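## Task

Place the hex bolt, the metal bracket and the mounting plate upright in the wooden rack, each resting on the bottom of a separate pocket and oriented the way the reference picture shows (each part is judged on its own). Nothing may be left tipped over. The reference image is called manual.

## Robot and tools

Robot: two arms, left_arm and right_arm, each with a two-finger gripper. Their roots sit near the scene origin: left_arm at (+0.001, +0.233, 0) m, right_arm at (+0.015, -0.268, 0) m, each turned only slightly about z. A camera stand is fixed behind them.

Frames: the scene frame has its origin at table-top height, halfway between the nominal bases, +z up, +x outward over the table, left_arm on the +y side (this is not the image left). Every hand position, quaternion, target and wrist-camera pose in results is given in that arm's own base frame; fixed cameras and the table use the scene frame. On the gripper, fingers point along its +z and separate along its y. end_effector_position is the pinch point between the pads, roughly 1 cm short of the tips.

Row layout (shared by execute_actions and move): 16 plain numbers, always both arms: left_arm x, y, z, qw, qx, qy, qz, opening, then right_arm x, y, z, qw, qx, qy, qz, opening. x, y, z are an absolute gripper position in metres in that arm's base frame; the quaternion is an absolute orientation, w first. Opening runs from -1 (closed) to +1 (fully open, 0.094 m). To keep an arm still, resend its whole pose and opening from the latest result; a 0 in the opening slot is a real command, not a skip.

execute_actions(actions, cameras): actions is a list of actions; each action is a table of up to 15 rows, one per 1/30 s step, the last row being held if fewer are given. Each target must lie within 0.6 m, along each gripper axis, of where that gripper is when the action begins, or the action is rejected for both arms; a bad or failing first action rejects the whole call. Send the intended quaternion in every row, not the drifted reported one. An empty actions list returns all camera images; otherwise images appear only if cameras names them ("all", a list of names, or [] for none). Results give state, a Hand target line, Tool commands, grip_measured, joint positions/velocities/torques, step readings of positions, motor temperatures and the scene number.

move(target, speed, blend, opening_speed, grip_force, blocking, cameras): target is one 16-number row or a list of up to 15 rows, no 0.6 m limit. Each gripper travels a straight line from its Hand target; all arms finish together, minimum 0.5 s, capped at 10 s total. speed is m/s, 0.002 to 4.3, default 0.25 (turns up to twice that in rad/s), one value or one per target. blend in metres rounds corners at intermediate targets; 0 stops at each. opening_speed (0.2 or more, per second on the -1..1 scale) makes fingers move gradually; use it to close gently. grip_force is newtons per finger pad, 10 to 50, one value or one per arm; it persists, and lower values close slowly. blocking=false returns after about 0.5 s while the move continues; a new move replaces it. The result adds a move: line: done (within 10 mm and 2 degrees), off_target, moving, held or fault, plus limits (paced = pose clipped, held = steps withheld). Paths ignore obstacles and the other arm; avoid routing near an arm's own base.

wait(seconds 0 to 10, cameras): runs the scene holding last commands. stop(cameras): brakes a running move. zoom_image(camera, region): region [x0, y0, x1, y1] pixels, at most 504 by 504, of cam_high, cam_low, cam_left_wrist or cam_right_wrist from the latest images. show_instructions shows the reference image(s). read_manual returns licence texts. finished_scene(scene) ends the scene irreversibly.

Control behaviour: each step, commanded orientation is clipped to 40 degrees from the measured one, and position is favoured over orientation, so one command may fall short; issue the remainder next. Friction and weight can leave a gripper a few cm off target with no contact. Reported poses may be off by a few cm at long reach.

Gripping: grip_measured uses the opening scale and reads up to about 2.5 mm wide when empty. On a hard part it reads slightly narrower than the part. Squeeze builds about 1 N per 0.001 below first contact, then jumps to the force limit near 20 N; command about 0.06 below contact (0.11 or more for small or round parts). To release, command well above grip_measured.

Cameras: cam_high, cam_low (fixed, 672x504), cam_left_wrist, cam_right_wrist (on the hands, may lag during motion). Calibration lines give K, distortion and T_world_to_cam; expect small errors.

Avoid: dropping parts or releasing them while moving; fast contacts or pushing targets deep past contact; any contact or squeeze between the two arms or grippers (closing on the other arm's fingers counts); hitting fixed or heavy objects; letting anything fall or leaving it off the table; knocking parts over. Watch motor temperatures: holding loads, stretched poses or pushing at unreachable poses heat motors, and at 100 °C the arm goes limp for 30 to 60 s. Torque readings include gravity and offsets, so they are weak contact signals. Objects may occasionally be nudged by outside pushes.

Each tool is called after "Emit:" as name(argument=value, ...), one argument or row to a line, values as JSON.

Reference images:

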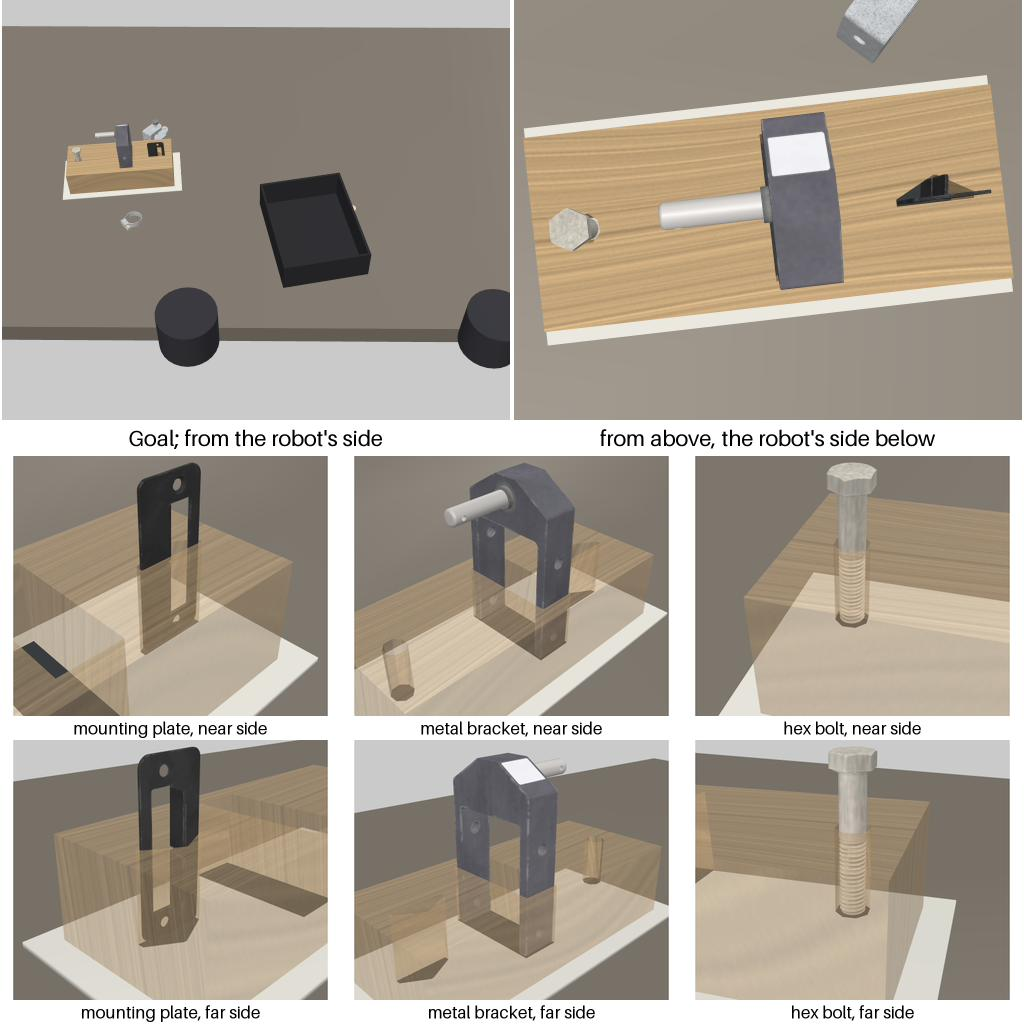

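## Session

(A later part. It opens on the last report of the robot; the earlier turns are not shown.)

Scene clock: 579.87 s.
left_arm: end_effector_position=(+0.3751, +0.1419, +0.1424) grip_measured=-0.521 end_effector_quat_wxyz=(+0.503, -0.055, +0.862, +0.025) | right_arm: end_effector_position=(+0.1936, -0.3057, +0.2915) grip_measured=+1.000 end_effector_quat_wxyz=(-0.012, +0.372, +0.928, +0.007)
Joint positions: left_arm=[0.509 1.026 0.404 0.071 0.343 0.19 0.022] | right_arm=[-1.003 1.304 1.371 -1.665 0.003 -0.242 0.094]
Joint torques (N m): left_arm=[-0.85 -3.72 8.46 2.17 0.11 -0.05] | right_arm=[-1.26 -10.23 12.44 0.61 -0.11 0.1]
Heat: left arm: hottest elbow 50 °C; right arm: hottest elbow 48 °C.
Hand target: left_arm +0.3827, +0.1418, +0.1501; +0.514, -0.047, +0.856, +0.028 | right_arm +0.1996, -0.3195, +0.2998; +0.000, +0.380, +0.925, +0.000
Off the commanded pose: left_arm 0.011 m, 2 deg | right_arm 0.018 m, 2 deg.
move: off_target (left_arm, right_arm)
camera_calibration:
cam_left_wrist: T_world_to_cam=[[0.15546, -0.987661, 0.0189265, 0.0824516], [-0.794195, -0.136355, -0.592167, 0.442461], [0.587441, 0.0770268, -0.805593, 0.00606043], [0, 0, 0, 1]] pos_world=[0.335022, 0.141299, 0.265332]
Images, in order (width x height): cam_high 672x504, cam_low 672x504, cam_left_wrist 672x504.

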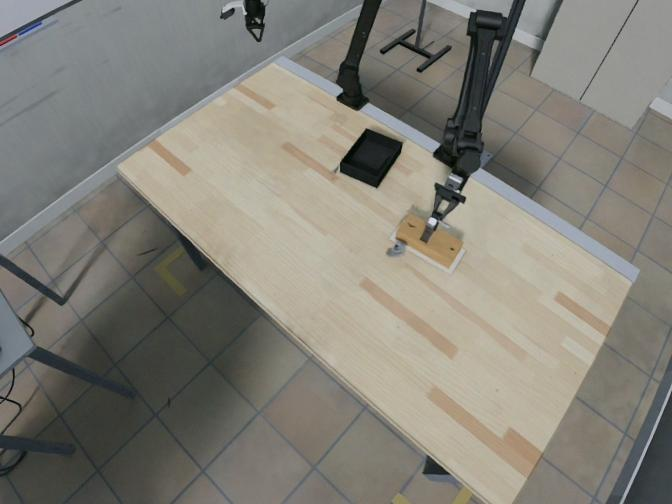

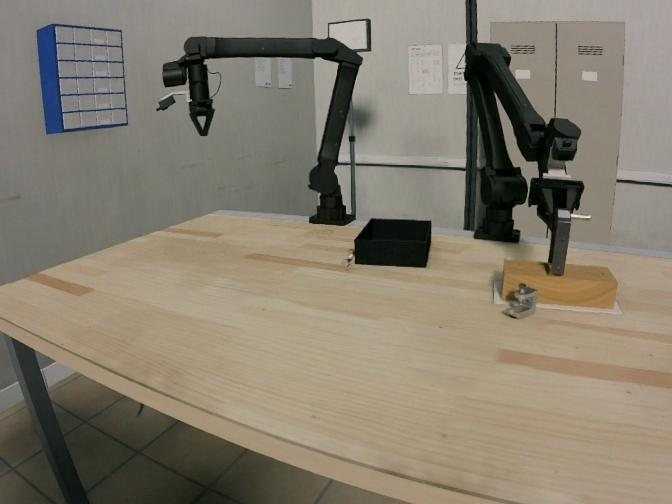

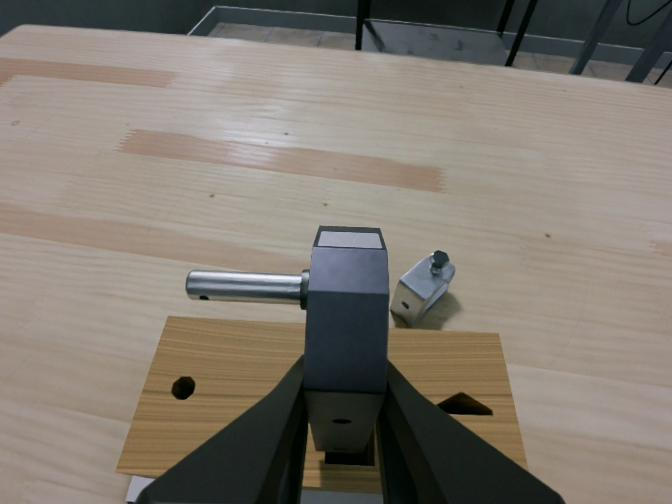

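Emit:
move(
  target=[
    [0.378,0.1305,0.152,0.5142,-0.0471,0.8559,0.0283,-1,0.20,-0.32,0.30,0,0.38,0.925,0,1],
  ],
  speed=0.05,
  cameras=["cam_left_wrist","cam_low","cam_high"],
)

Emit:
zoom_image(
  camera="cam_low",
  region=[500, 180, 620, 310],
)

Emit:
zoom_image(
  camera="cam_high",
  region=[390, 180, 470, 260],
)

Scene clock: 592.33 s.
left_arm: end_effector_position=(+0.3746, +0.1326, +0.1404) grip_measured=-0.521 end_effector_quat_wxyz=(+0.501, -0.049, +0.863, +0.027) | right_arm: end_effector_position=(+0.1936, -0.3057, +0.2915) grip_measured=+1.000 end_effector_quat_wxyz=(-0.012, +0.372, +0.928, +0.007)
Joint positions: left_arm=[0.478 1.012 0.391 0.071 0.317 0.187 0.022] | right_arm=[-1.003 1.304 1.371 -1.665 0.003 -0.242 0.094]
Joint torques (N m): left_arm=[-0.97 -5.6 8.08 1.57 0.11 -0.19] | right_arm=[-1.2 -10.29 12.44 0.59 -0.11 0.09]
Heat: left arm: hottest elbow 50 °C; right arm: hottest elbow 48 °C.
Hand target: left_arm +0.3779, +0.1305, +0.1519; +0.514, -0.047, +0.856, +0.028 | right_arm +0.1996, -0.3195, +0.2998; +0.000, +0.380, +0.925, +0.000
Off the commanded pose: left_arm 0.012 m, 2 deg | right_arm 0.018 m, 2 deg.
move: off_target (left_arm, right_arm)
camera_calibration:
cam_left_wrist: T_world_to_cam=[[0.14834, -0.988901, 0.00831324, 0.0776717], [-0.797979, -0.124658, -0.589652, 0.43906], [0.584144, 0.0808353, -0.807614, 0.00654476], [0, 0, 0, 1]] pos_world=[0.335015, 0.131013, 0.263532]
Images, in order (width x height): cam_high 672x504, cam_low 672x504, cam_left_wrist 672x504.

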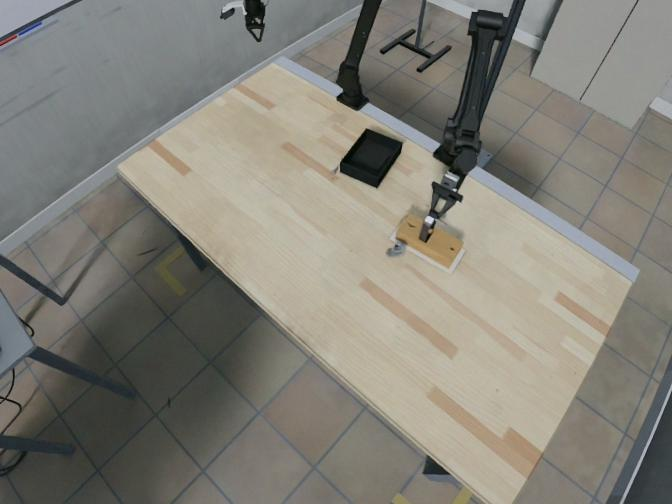

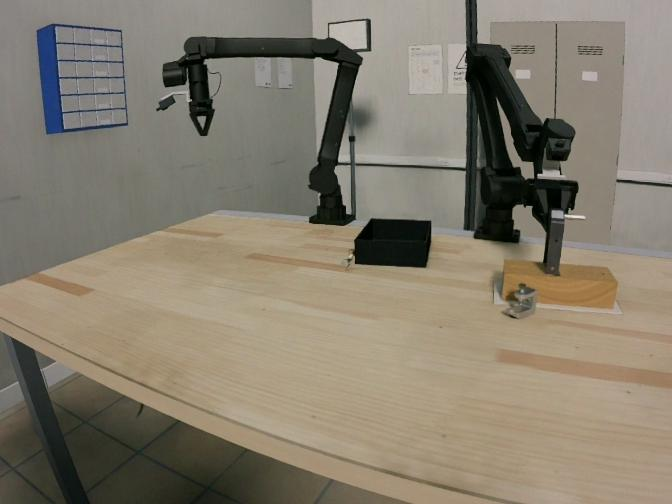

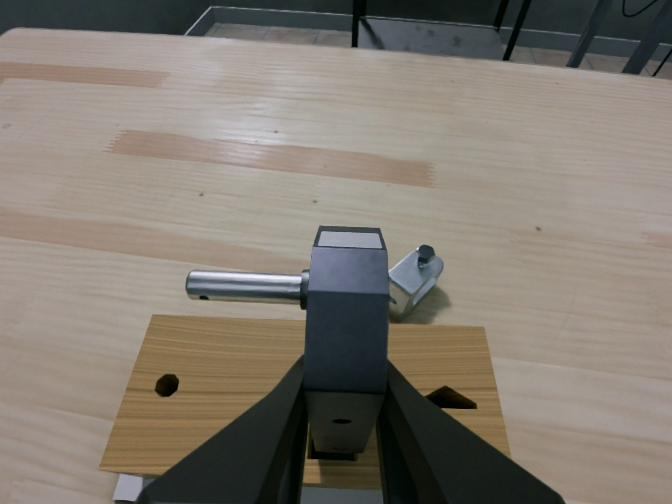

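Scaled by 3.877 from the camera's 672x504 image, which has a finer 960x720 frame.

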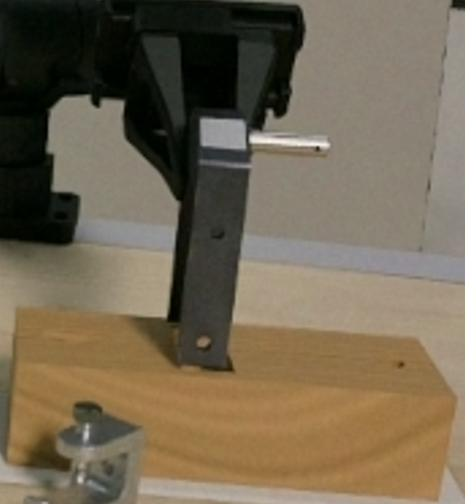

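Scaled by 6.300 from the camera's 672x504 image, which has a finer 960x720 frame.

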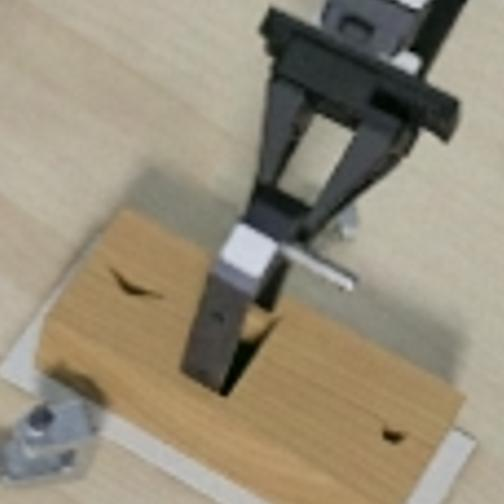

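Emit:
move(
  target=[
    [0.377,0.146,0.156,0.5142,-0.0471,0.8559,0.0283,-1,0.20,-0.32,0.30,0,0.38,0.925,0,1],
  ],
  speed=0.08,
  cameras=["cam_left_wrist"],
)

Scene clock: 607.67 s.
left_arm: end_effector_position=(+0.3700, +0.1388, +0.1399) grip_measured=-0.521 end_effector_quat_wxyz=(+0.502, -0.054, +0.863, +0.018) | right_arm: end_effector_position=(+0.1936, -0.3057, +0.2915) grip_measured=+1.000 end_effector_quat_wxyz=(-0.012, +0.372, +0.928, +0.007)
Joint positions: left_arm=[0.515 1.012 0.391 0.062 0.359 0.19 0.022] | right_arm=[-1.003 1.304 1.371 -1.665 0.003 -0.242 0.094]
Joint torques (N m): left_arm=[1.08 -4.54 9.69 1.42 0.29 0.02] | right_arm=[-1.2 -10.23 12.44 0.59 -0.11 0.1]
Heat: left arm: hottest elbow 49 °C; right arm: hottest elbow 48 °C.
Hand target: left_arm +0.3766, +0.1457, +0.1560; +0.514, -0.047, +0.856, +0.028 | right_arm +0.1996, -0.3195, +0.2998; +0.000, +0.380, +0.925, +0.000
Off the commanded pose: left_arm 0.019 m, 2 deg | right_arm 0.018 m, 2 deg.
move: off_target (left_arm, right_arm)
camera_calibration:
cam_left_wrist: T_world_to_cam=[[0.147699, -0.988611, 0.0288733, 0.0818515], [-0.796814, -0.136237, -0.588666, 0.436953], [0.585895, 0.0639386, -0.807861, 0.0100107], [0, 0, 0, 1]] pos_world=[0.330216, 0.139808, 0.262943]
Images, in order (width x height): cam_left_wrist 672x504.

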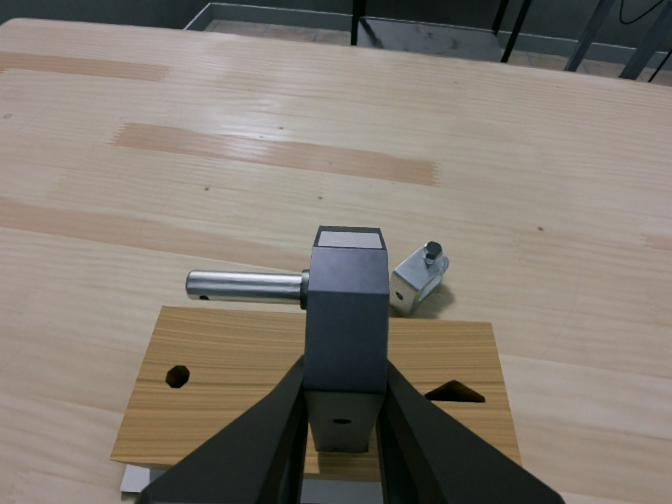

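Emit:
move(
  target=[
    [0.379,0.146,0.135,0.5142,-0.0471,0.8559,0.0283,-1,0.20,-0.32,0.30,0,0.38,0.925,0,1],
  ],
  speed=0.04,
  cameras=["cam_left_wrist","cam_low","cam_high"],
)

Emit:
zoom_image(
  camera="cam_low",
  region=[500, 180, 620, 310],
)

Emit:
zoom_image(
  camera="cam_high",
  region=[390, 180, 470, 260],
)

Scene clock: 615.93 s.
left_arm: end_effector_position=(+0.3779, +0.1433, +0.1373) grip_measured=-0.521 end_effector_quat_wxyz=(+0.513, -0.050, +0.857, +0.024) | right_arm: end_effector_position=(+0.1936, -0.3057, +0.2915) grip_measured=+1.000 end_effector_quat_wxyz=(-0.012, +0.372, +0.928, +0.007)
Joint positions: left_arm=[0.515 1.058 0.389 0.14 0.359 0.191 0.022] | right_arm=[-1.003 1.304 1.371 -1.665 0.003 -0.242 0.094]
Joint torques (N m): left_arm=[1.26 -3.31 7.31 1.99 0.19 0.01] | right_arm=[-1.26 -10.29 12.44 0.59 -0.11 0.09]
Heat: left arm: hottest elbow 49 °C; right arm: hottest elbow 48 °C.
Hand target: left_arm +0.3789, +0.1459, +0.1349; +0.514, -0.047, +0.856, +0.028 | right_arm +0.1996, -0.3195, +0.2998; +0.000, +0.380, +0.925, +0.000
Off the commanded pose: left_arm 0.004 m, 1 deg | right_arm 0.018 m, 2 deg.
move: off_target (right_arm)
camera_calibration:
cam_left_wrist: T_world_to_cam=[[0.146755, -0.989016, 0.0175949, 0.0871204], [-0.781577, -0.12684, -0.610777, 0.438281], [0.6063, 0.0758828, -0.791607, -0.0086711], [0, 0, 0, 1]] pos_world=[0.335023, 0.142413, 0.259295]
Images, in order (width x height): cam_high 672x504, cam_low 672x504, cam_left_wrist 672x504.

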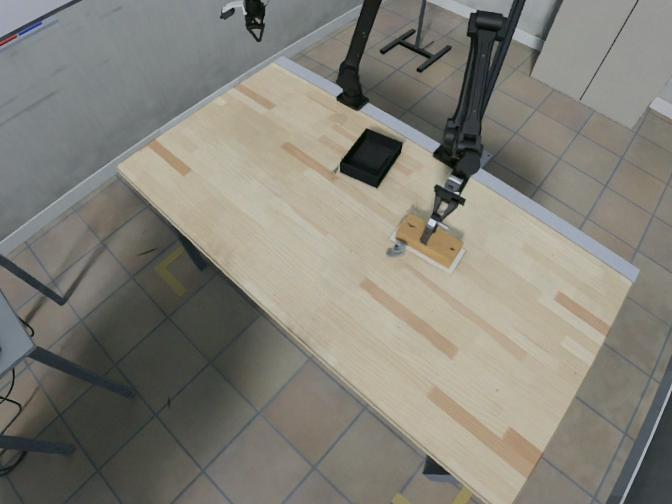

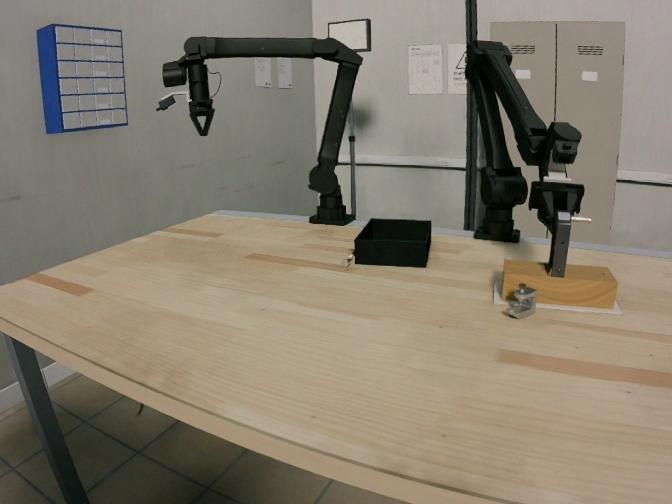

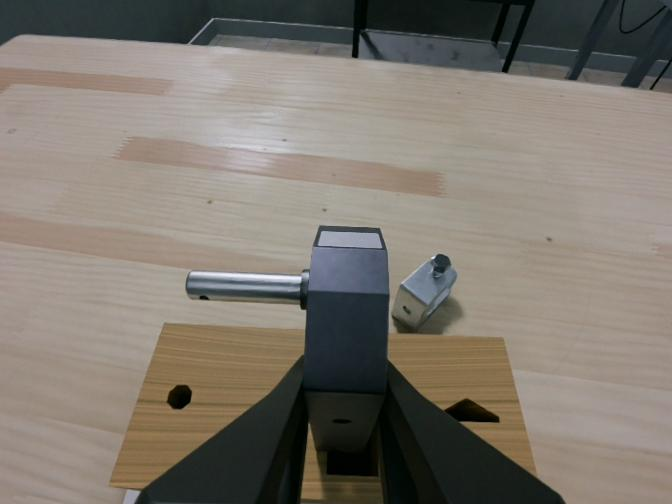

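Scaled by 3.877 from the camera's 672x504 image, which has a finer 960x720 frame.

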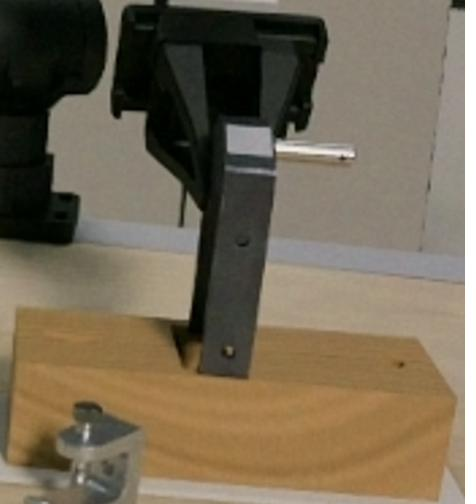

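Scaled by 6.300 from the camera's 672x504 image, which has a finer 960x720 frame.

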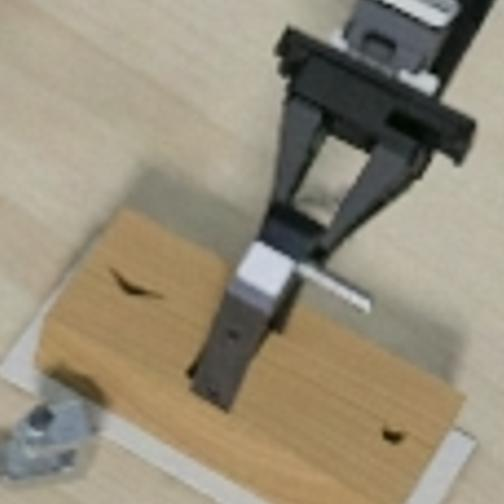

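Emit:
move(
  target=[
    [0.370,0.134,0.165,0.5142,-0.0471,0.8559,0.0283,-1,0.20,-0.32,0.30,0,0.38,0.925,0,1],
  ],
  speed=0.08,
  cameras=["cam_left_wrist"],
)

Scene clock: 625.93 s.
left_arm: end_effector_position=(+0.3634, +0.1342, +0.1479) grip_measured=-0.521 end_effector_quat_wxyz=(+0.500, -0.054, +0.864, +0.024) | right_arm: end_effector_position=(+0.1936, -0.3057, +0.2915) grip_measured=+1.000 end_effector_quat_wxyz=(-0.012, +0.372, +0.928, +0.007)
Joint positions: left_arm=[0.506 0.955 0.389 0.008 0.341 0.191 0.022] | right_arm=[-1.003 1.304 1.371 -1.665 0.003 -0.242 0.094]
Joint torques (N m): left_arm=[-0.03 -5.25 9.44 1.39 0.14 -0.11] | right_arm=[-1.26 -10.23 12.44 0.59 -0.11 0.09]
Heat: left arm: hottest elbow 47 °C; right arm: hottest elbow 49 °C.
Hand target: left_arm +0.3698, +0.1338, +0.1649; +0.514, -0.047, +0.856, +0.028 | right_arm +0.1996, -0.3195, +0.2998; +0.000, +0.380, +0.925, +0.000
Off the commanded pose: left_arm 0.018 m, 2 deg | right_arm 0.018 m, 2 deg.
move: off_target (left_arm, right_arm)
camera_calibration:
cam_left_wrist: T_world_to_cam=[[0.153302, -0.988, 0.0188099, 0.0773934], [-0.798748, -0.135099, -0.586302, 0.436017], [0.581807, 0.0748569, -0.809875, 0.0209437], [0, 0, 0, 1]] pos_world=[0.324218, 0.133803, 0.271144]
Images, in order (width x height): cam_left_wrist 672x504.

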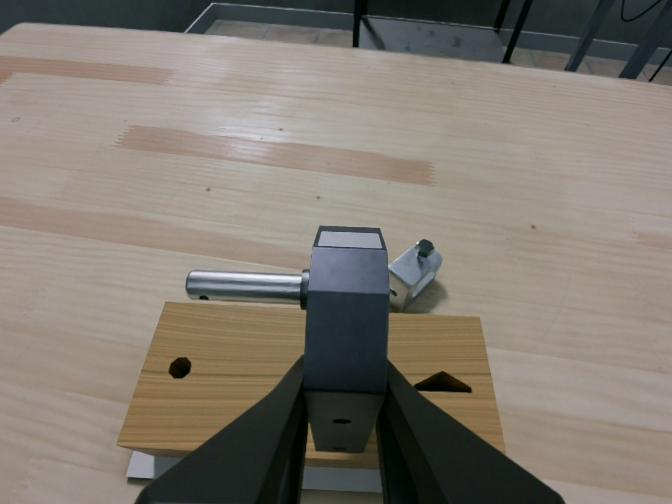

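Emit:
move(
  target=[
    [0.373,0.1415,0.139,0.5142,-0.0471,0.8559,0.0283,-1,0.20,-0.32,0.30,0,0.38,0.925,0,1],
  ],
  speed=0.04,
  cameras=["cam_left_wrist","cam_low","cam_high"],
)

Emit:
zoom_image(
  camera="cam_low",
  region=[500, 180, 620, 310],
)

Emit:
zoom_image(
  camera="cam_high",
  region=[390, 180, 470, 260],
)

Scene clock: 635.90 s.
left_arm: end_effector_position=(+0.3707, +0.1365, +0.1360) grip_measured=-0.521 end_effector_quat_wxyz=(+0.507, -0.050, +0.860, +0.021) | right_arm: end_effector_position=(+0.1936, -0.3057, +0.2915) grip_measured=+1.000 end_effector_quat_wxyz=(-0.012, +0.372, +0.928, +0.007)
Joint positions: left_arm=[0.507 1.023 0.376 0.104 0.354 0.191 0.022] | right_arm=[-1.003 1.304 1.371 -1.665 0.003 -0.242 0.094]
Joint torques (N m): left_arm=[1.08 -3.72 7.77 2.22 0.28 -0.02] | right_arm=[-1.2 -10.23 12.44 0.59 -0.11 0.1]
Heat: left arm: hottest elbow 46 °C; right arm: hottest elbow 49 °C.
Hand target: left_arm +0.3729, +0.1414, +0.1391; +0.514, -0.047, +0.856, +0.028 | right_arm +0.1996, -0.3195, +0.2998; +0.000, +0.380, +0.925, +0.000
Off the commanded pose: left_arm 0.006 m, 1 deg | right_arm 0.018 m, 2 deg.
move: off_target (right_arm)
camera_calibration:
cam_left_wrist: T_world_to_cam=[[0.143583, -0.989431, 0.0202394, 0.08243], [-0.790733, -0.126998, -0.598842, 0.432697], [0.595084, 0.0699797, -0.800611, 0.00133784], [0, 0, 0, 1]] pos_world=[0.329516, 0.136417, 0.25852]
Images, in order (width x height): cam_high 672x504, cam_low 672x504, cam_left_wrist 672x504.

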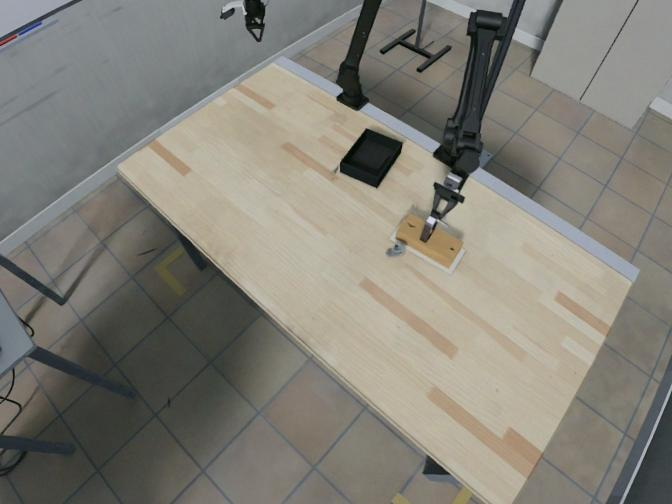

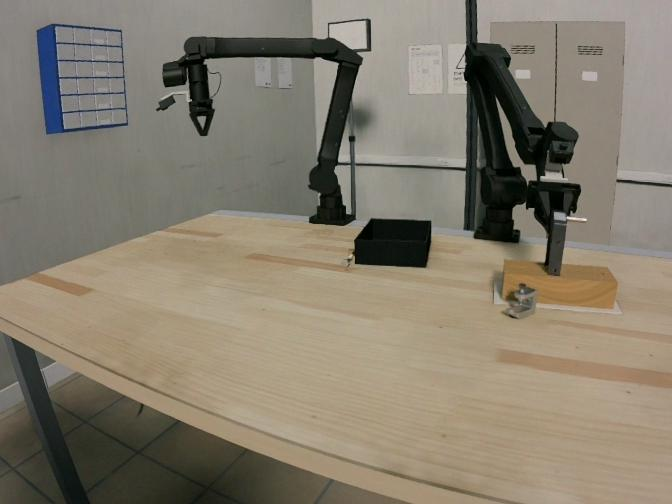

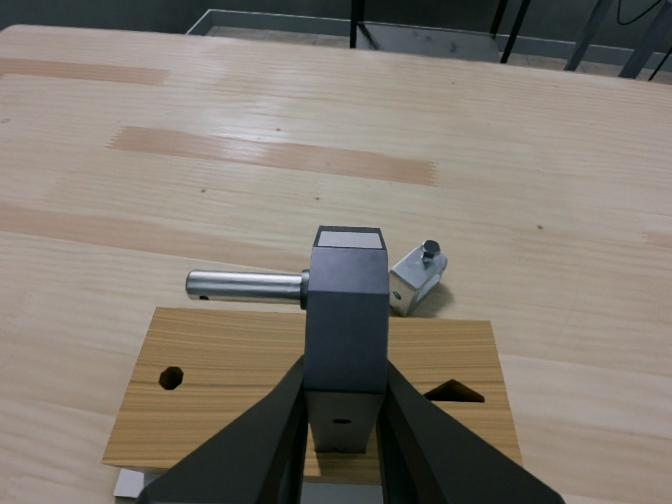

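Scaled by 3.877 from the camera's 672x504 image, which has a finer 960x720 frame.

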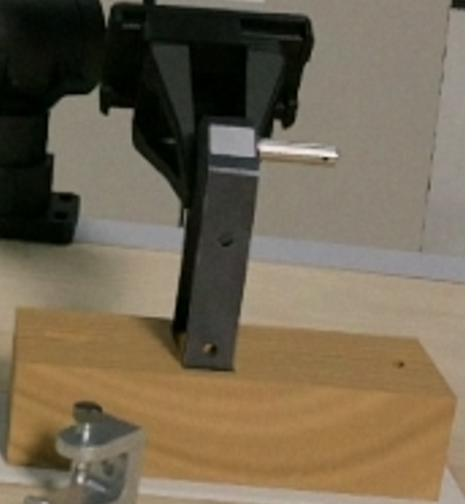

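Scaled by 6.300 from the camera's 672x504 image, which has a finer 960x720 frame.

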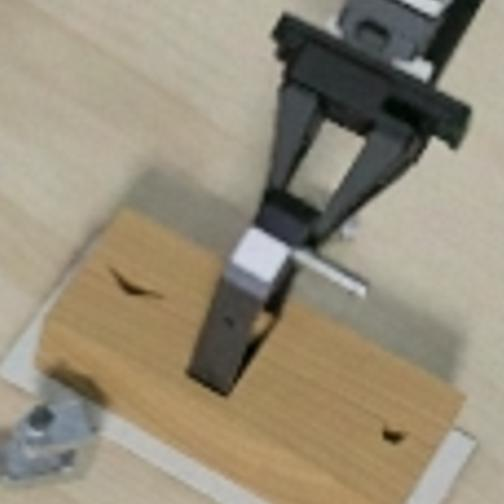

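Emit:
move(
  target=[
    [0.371,0.1405,0.122,0.5142,-0.0471,0.8559,0.0283,-1,0.20,-0.32,0.30,0,0.38,0.925,0,1],
  ],
  speed=0.04,
  cameras=["cam_left_wrist","cam_low","cam_high"],
)

Emit:
zoom_image(
  camera="cam_low",
  region=[500, 180, 620, 310],
)

Emit:
zoom_image(
  camera="cam_high",
  region=[390, 180, 470, 260],
)

Scene clock: 642.17 s.
left_arm: end_effector_position=(+0.3700, +0.1363, +0.1215) grip_measured=-0.521 end_effector_quat_wxyz=(+0.510, -0.049, +0.859, +0.023) | right_arm: end_effector_position=(+0.1936, -0.3057, +0.2915) grip_measured=+1.000 end_effector_quat_wxyz=(-0.012, +0.372, +0.928, +0.007)
Joint positions: left_arm=[0.507 1.068 0.346 0.186 0.354 0.191 0.022] | right_arm=[-1.003 1.304 1.371 -1.665 0.003 -0.242 0.094]
Joint torques (N m): left_arm=[1.55 -3.72 7.25 2.06 0.3 -0.01] | right_arm=[-1.2 -10.23 12.42 0.61 -0.11 0.1]
Heat: left arm: hottest elbow 46 °C; right arm: hottest elbow 49 °C.
Hand target: left_arm +0.3708, +0.1404, +0.1220; +0.514, -0.047, +0.856, +0.028 | right_arm +0.1996, -0.3195, +0.2998; +0.000, +0.380, +0.925, +0.000
Off the commanded pose: left_arm 0.004 m, 1 deg | right_arm 0.018 m, 2 deg.
move: off_target (right_arm)
camera_calibration:
cam_left_wrist: T_world_to_cam=[[0.143784, -0.989457, 0.017329, 0.0827989], [-0.786494, -0.124883, -0.604841, 0.422385], [0.600628, 0.0733374, -0.796158, -0.012854], [0, 0, 0, 1]] pos_world=[0.328018, 0.135618, 0.243807]
Images, in order (width x height): cam_high 672x504, cam_low 672x504, cam_left_wrist 672x504.

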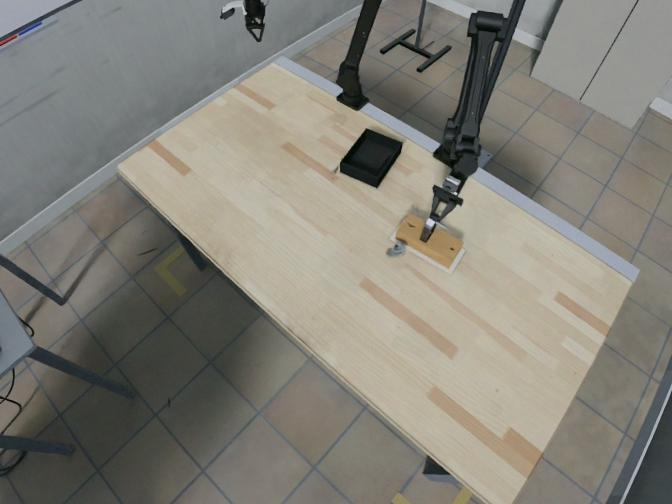

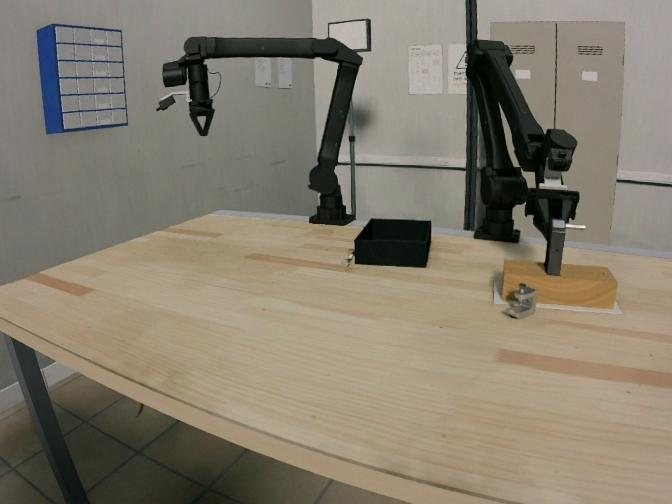

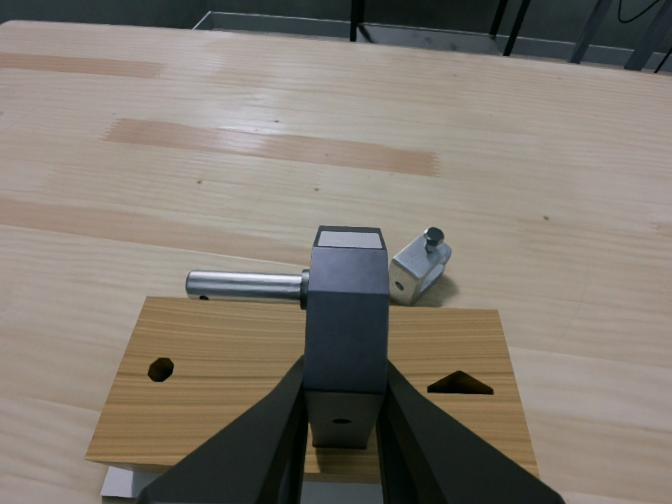

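Scaled by 3.877 from the camera's 672x504 image, which has a finer 960x720 frame.

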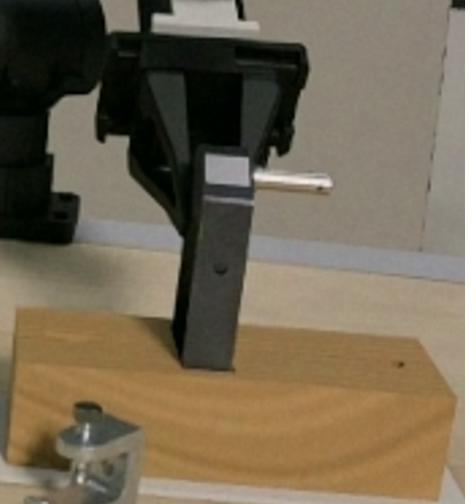

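Scaled by 6.300 from the camera's 672x504 image, which has a finer 960x720 frame.

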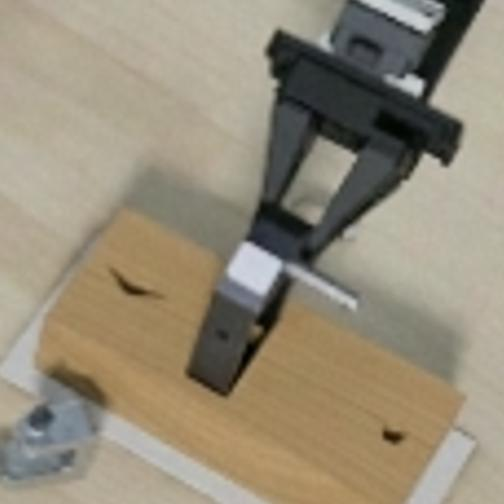

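Emit:
move(
  target=[
    [0.370,0.1403,0.098,0.5142,-0.0471,0.8559,0.0283,-1,0.20,-0.32,0.30,0,0.38,0.925,0,1],
  ],
  speed=0.04,
  cameras=["cam_low","cam_high"],
)

Emit:
zoom_image(
  camera="cam_low",
  region=[500, 180, 620, 310],
)

Scene clock: 649.17 s.
left_arm: end_effector_position=(+0.3701, +0.1365, +0.0990) grip_measured=-0.521 end_effector_quat_wxyz=(+0.511, -0.048, +0.858, +0.024) | right_arm: end_effector_position=(+0.1936, -0.3057, +0.2915) grip_measured=+1.000 end_effector_quat_wxyz=(-0.012, +0.372, +0.928, +0.007)
Joint positions: left_arm=[0.508 1.155 0.313 0.31 0.355 0.191 0.022] | right_arm=[-1.003 1.304 1.371 -1.665 0.003 -0.242 0.094]
Joint torques (N m): left_arm=[1.67 -3.84 6.3 1.96 0.28 0.02] | right_arm=[-1.2 -10.23 12.44 0.59 -0.11 0.09]
Heat: left arm: hottest elbow 46 °C; right arm: hottest elbow 49 °C.
Hand target: left_arm +0.3699, +0.1403, +0.0981; +0.514, -0.047, +0.856, +0.028 | right_arm +0.1996, -0.3195, +0.2998; +0.000, +0.380, +0.925, +0.000
Off the commanded pose: left_arm 0.004 m, 1 deg | right_arm 0.018 m, 2 deg.
move: off_target (right_arm)
Images, in order (width x height): cam_high 672x504, cam_low 672x504.

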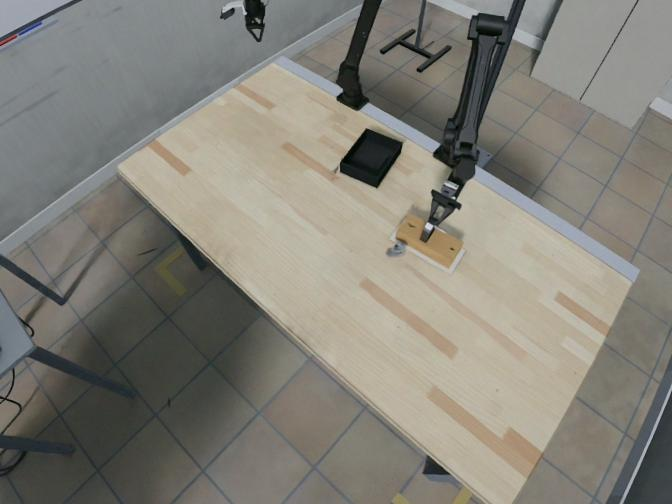

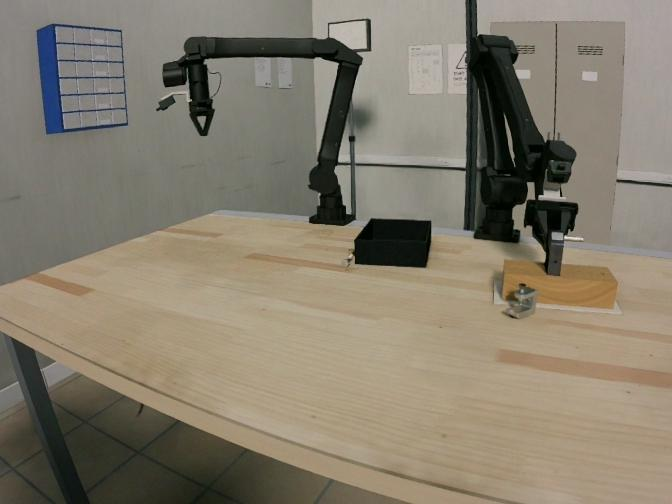

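Scaled by 3.877 from the camera's 672x504 image, which has a finer 960x720 frame.

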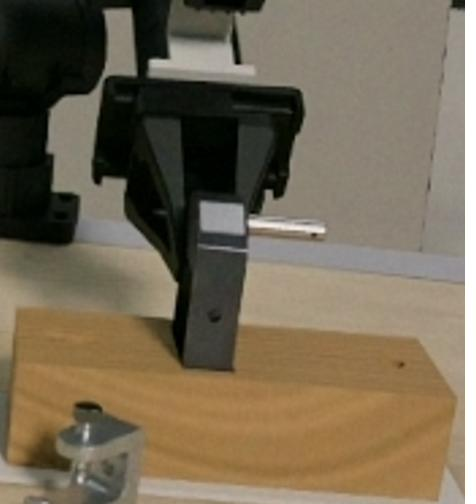

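Emit:
move(
  target=[
    [0.370,0.1403,0.084,0.5142,-0.0471,0.8559,0.0283,-1,0.20,-0.32,0.30,0,0.38,0.925,0,1],
  ],
  speed=0.03,
  cameras=["cam_low"],
)

Emit:
zoom_image(
  camera="cam_low",
  region=[500, 180, 620, 310],
)

Scene clock: 658.20 s.
left_arm: end_effector_position=(+0.3709, +0.1365, +0.0962) grip_measured=-0.521 end_effector_quat_wxyz=(+0.525, -0.043, +0.849, +0.027) | right_arm: end_effector_position=(+0.1936, -0.3057, +0.2915) grip_measured=+1.000 end_effector_quat_wxyz=(-0.012, +0.372, +0.928, +0.007)
Joint positions: left_arm=[0.511 1.187 0.294 0.395 0.364 0.191 0.022] | right_arm=[-1.003 1.304 1.371 -1.665 0.003 -0.242 0.094]
Joint torques (N m): left_arm=[1.2 -1.44 6.16 1.78 -0.05 -0.01] | right_arm=[-1.26 -10.23 12.44 0.59 -0.11 0.1]
Heat: left arm: hottest elbow 46 °C; right arm: hottest elbow 49 °C.
Hand target: left_arm +0.3695, +0.1401, +0.0844; +0.514, -0.047, +0.856, +0.028 | right_arm +0.1996, -0.3195, +0.2998; +0.000, +0.380, +0.925, +0.000
Off the commanded pose: left_arm 0.013 m, 2 deg | right_arm 0.018 m, 2 deg.
move: off_target (left_arm, right_arm)
Images, in order (width x height): cam_low 672x504.

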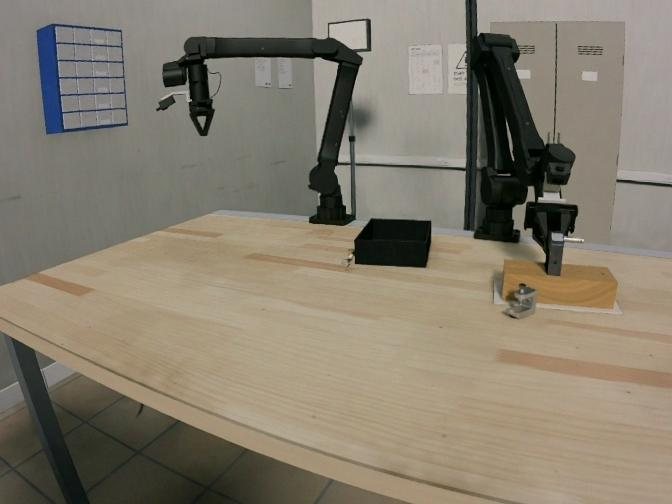

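Scaled by 3.877 from the camera's 672x504 image, which has a finer 960x720 frame.

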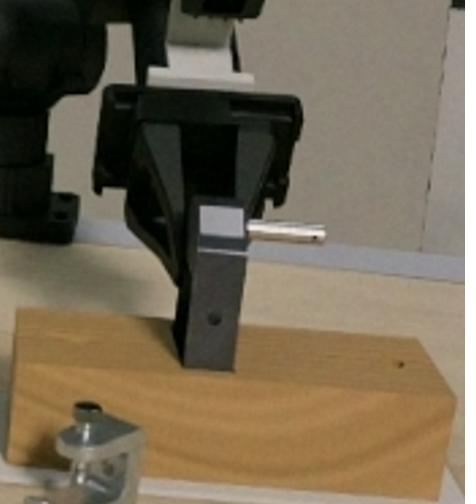

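Emit:
move(
  target=[
    [0.370,0.1395,0.092,0.5142,-0.0471,0.8559,0.0283,-1,0.20,-0.32,0.30,0,0.38,0.925,0,1],
    [0.370,0.1395,0.092,0.5142,-0.0471,0.8559,0.0283,-0.1,0.20,-0.32,0.30,0,0.38,0.925,0,1],
    [0.30,0.13,0.14,0.5142,-0.0471,0.8559,0.0283,0,0.20,-0.32,0.30,0,0.38,0.925,0,1],
    [0.30,0.10,0.30,0.10,0,0.995,0,0,0.20,-0.32,0.30,0,0.38,0.925,0,1],
  ],
  speed=[0.05,0.1,0.12,0.4],
  opening_speed=0.8,
  cameras=["cam_left_wrist","cam_low"],
)

Emit:
zoom_image(
  camera="cam_low",
  region=[500, 180, 620, 310],
)

Scene clock: 673.50 s.
left_arm: end_effector_position=(+0.2903, +0.0989, +0.2862) grip_measured=-0.002 end_effector_quat_wxyz=(+0.092, -0.002, +0.996, -0.004) | right_arm: end_effector_position=(+0.1936, -0.3057, +0.2915) grip_measured=+1.000 end_effector_quat_wxyz=(-0.012, +0.372, +0.928, +0.007)
Joint positions: left_arm=[0.371 1.029 1.134 -1.506 0.073 0.36 0.047] | right_arm=[-1.003 1.304 1.371 -1.665 0.003 -0.242 0.094]
Joint torques (N m): left_arm=[-0.62 -3.84 11.45 -0.03 0.04 -0.13] | right_arm=[-1.26 -10.29 12.44 0.59 -0.11 0.1]
Heat: left arm: hottest elbow 45 °C; right arm: hottest elbow 49 °C.
Hand target: left_arm +0.2996, +0.0998, +0.2998; +0.100, +0.000, +0.995, +0.000 | right_arm +0.1996, -0.3195, +0.2998; +0.000, +0.380, +0.925, +0.000
Off the commanded pose: left_arm 0.017 m, 1 deg | right_arm 0.018 m, 2 deg.
move: off_target (left_arm, right_arm)
camera_calibration:
cam_left_wrist: T_world_to_cam=[[0.0329191, -0.999329, -0.016037, 0.0971591], [-0.971539, -0.0357614, 0.234165, 0.259448], [-0.234581, 0.00787205, -0.972065, 0.468188], [0, 0, 0, 1]] pos_world=[0.358693, 0.102687, 0.395914]
Images, in order (width x height): cam_low 672x504, cam_left_wrist 672x504.

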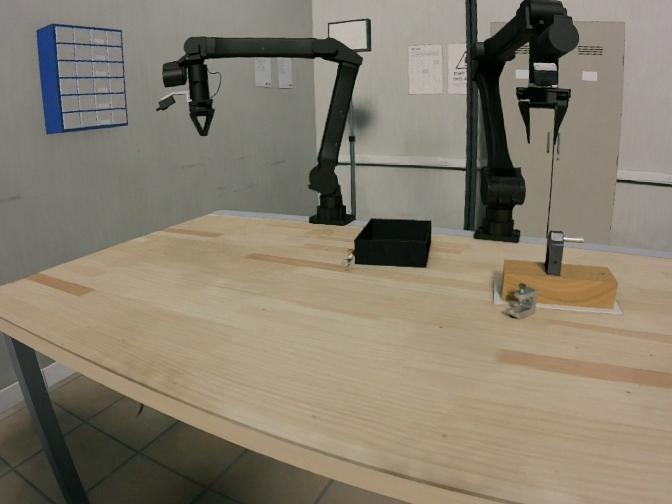

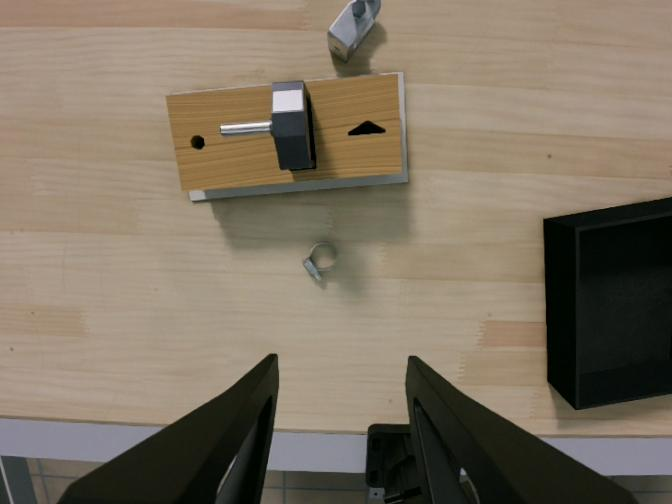

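Scaled by 3.877 from the camera's 672x504 image, which has a finer 960x720 frame.

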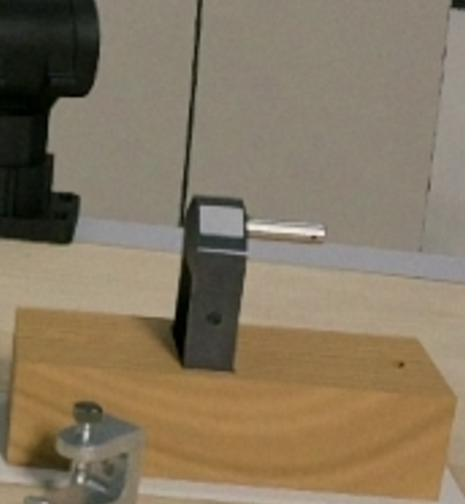

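Emit:
move(
  target=[
    [0.38,-0.27,0.20,-0.2318,-0.1151,0.9656,-0.0276,-0.3,0.20,-0.32,0.30,0,0.38,0.925,0,1],
    [0.372,-0.287,0.075,-0.2318,-0.1151,0.9656,-0.0276,-0.3,0.20,-0.32,0.30,0,0.38,0.925,0,1],
  ],
  speed=[0.4,0.2],
  cameras=["cam_left_wrist"],
)

Scene clock: 703.83 s.
left_arm: end_effector_position=(+0.3714, -0.2827, +0.0846) grip_measured=-0.298 end_effector_quat_wxyz=(-0.227, -0.111, +0.967, -0.032) | right_arm: end_effector_position=(+0.1936, -0.3057, +0.2915) grip_measured=+1.000 end_effector_quat_wxyz=(-0.012, +0.372, +0.928, +0.007)
Joint positions: left_arm=[-0.532 1.868 1.428 -1.47 0.321 -0.705 0.033] | right_arm=[-1.003 1.304 1.371 -1.665 0.003 -0.242 0.094]
Joint torques (N m): left_arm=[-0.56 -13.8 6.94 -0.43 0.24 -0.21] | right_arm=[-1.2 -10.23 12.44 0.59 -0.11 0.1]
Heat: left arm: hottest elbow 48 °C; right arm: hottest elbow 49 °C.
Hand target: left_arm +0.3718, -0.2869, +0.0751; -0.232, -0.115, +0.966, -0.028 | right_arm +0.1996, -0.3195, +0.2998; +0.000, +0.380, +0.925, +0.000
Off the commanded pose: left_arm 0.011 m, 1 deg | right_arm 0.018 m, 2 deg.
move: off_target (left_arm, right_arm)
camera_calibration:
cam_left_wrist: T_world_to_cam=[[0.237825, -0.970961, -0.0259582, -0.357378], [-0.610945, -0.170313, 0.773136, 0.154235], [-0.755106, -0.168012, -0.633708, 0.409276], [0, 0, 0, 1]] pos_world=[0.48827, -0.251968, 0.13084]
Images, in order (width x height): cam_left_wrist 672x504.

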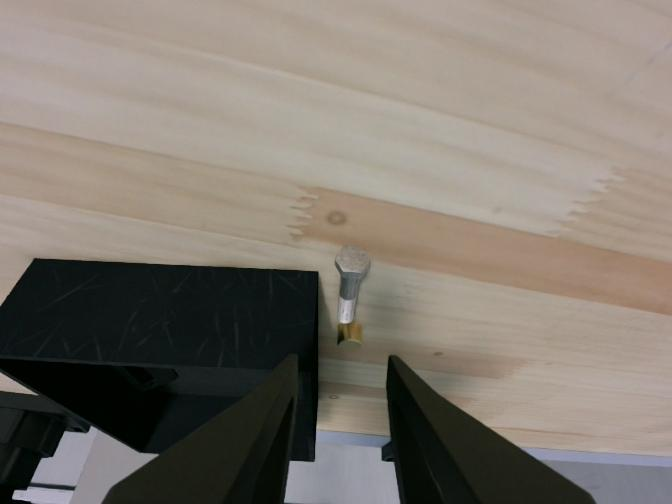

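Emit:
move(
  target=[
    [0.352,-0.295,0.035,-0.2318,-0.1151,0.9656,-0.0276,-0.5,0.20,-0.32,0.30,0,0.38,0.925,0,1],
  ],
  speed=0.1,
  cameras=["cam_left_wrist"],
)

Emit:
zoom_image(
  camera="cam_left_wrist",
  region=[230, 200, 480, 420],
)

Scene clock: 740.70 s.
left_arm: end_effector_position=(+0.3548, -0.2932, +0.0487) grip_measured=-0.498 end_effector_quat_wxyz=(-0.223, -0.110, +0.968, -0.036) | right_arm: end_effector_position=(+0.1936, -0.3057, +0.2915) grip_measured=+1.000 end_effector_quat_wxyz=(-0.012, +0.372, +0.928, +0.007)
Joint positions: left_arm=[-0.566 1.882 1.347 -1.352 0.333 -0.738 0.024] | right_arm=[-1.003 1.304 1.371 -1.665 0.003 -0.242 0.094]
Joint torques (N m): left_arm=[-0.38 -13.51 6.12 -0.21 0.25 -0.27] | right_arm=[-1.2 -10.23 12.44 0.59 -0.11 0.09]
Heat: left arm: hottest elbow 45 °C; right arm: hottest elbow 49 °C.
Hand target: left_arm +0.3517, -0.2947, +0.0352; -0.232, -0.115, +0.966, -0.027 | right_arm +0.1996, -0.3195, +0.2998; +0.000, +0.380, +0.925, +0.000
Off the commanded pose: left_arm 0.014 m, 2 deg | right_arm 0.018 m, 2 deg.
move: off_target (left_arm, right_arm)
camera_calibration:
cam_left_wrist: T_world_to_cam=[[0.237151, -0.971332, -0.016552, -0.364862], [-0.619129, -0.164247, 0.767921, 0.174892], [-0.748624, -0.171866, -0.640331, 0.369003], [0, 0, 0, 1]] pos_world=[0.471053, -0.262257, 0.0959416]
Images, in order (width x height): cam_left_wrist 672x504.

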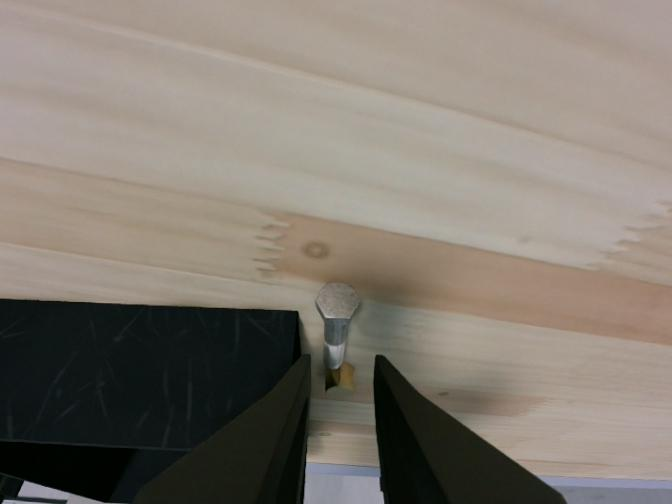

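Scaled by 2.016 from the camera's 672x504 image, which has a finer 960x720 frame.

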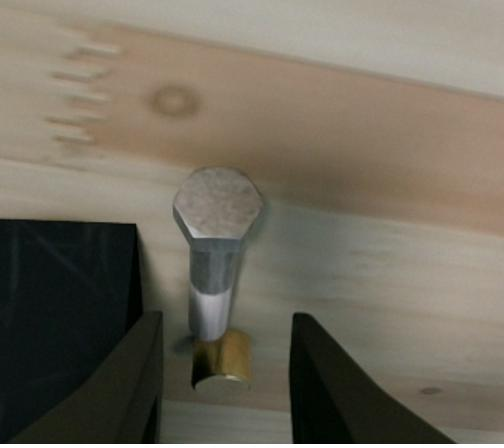

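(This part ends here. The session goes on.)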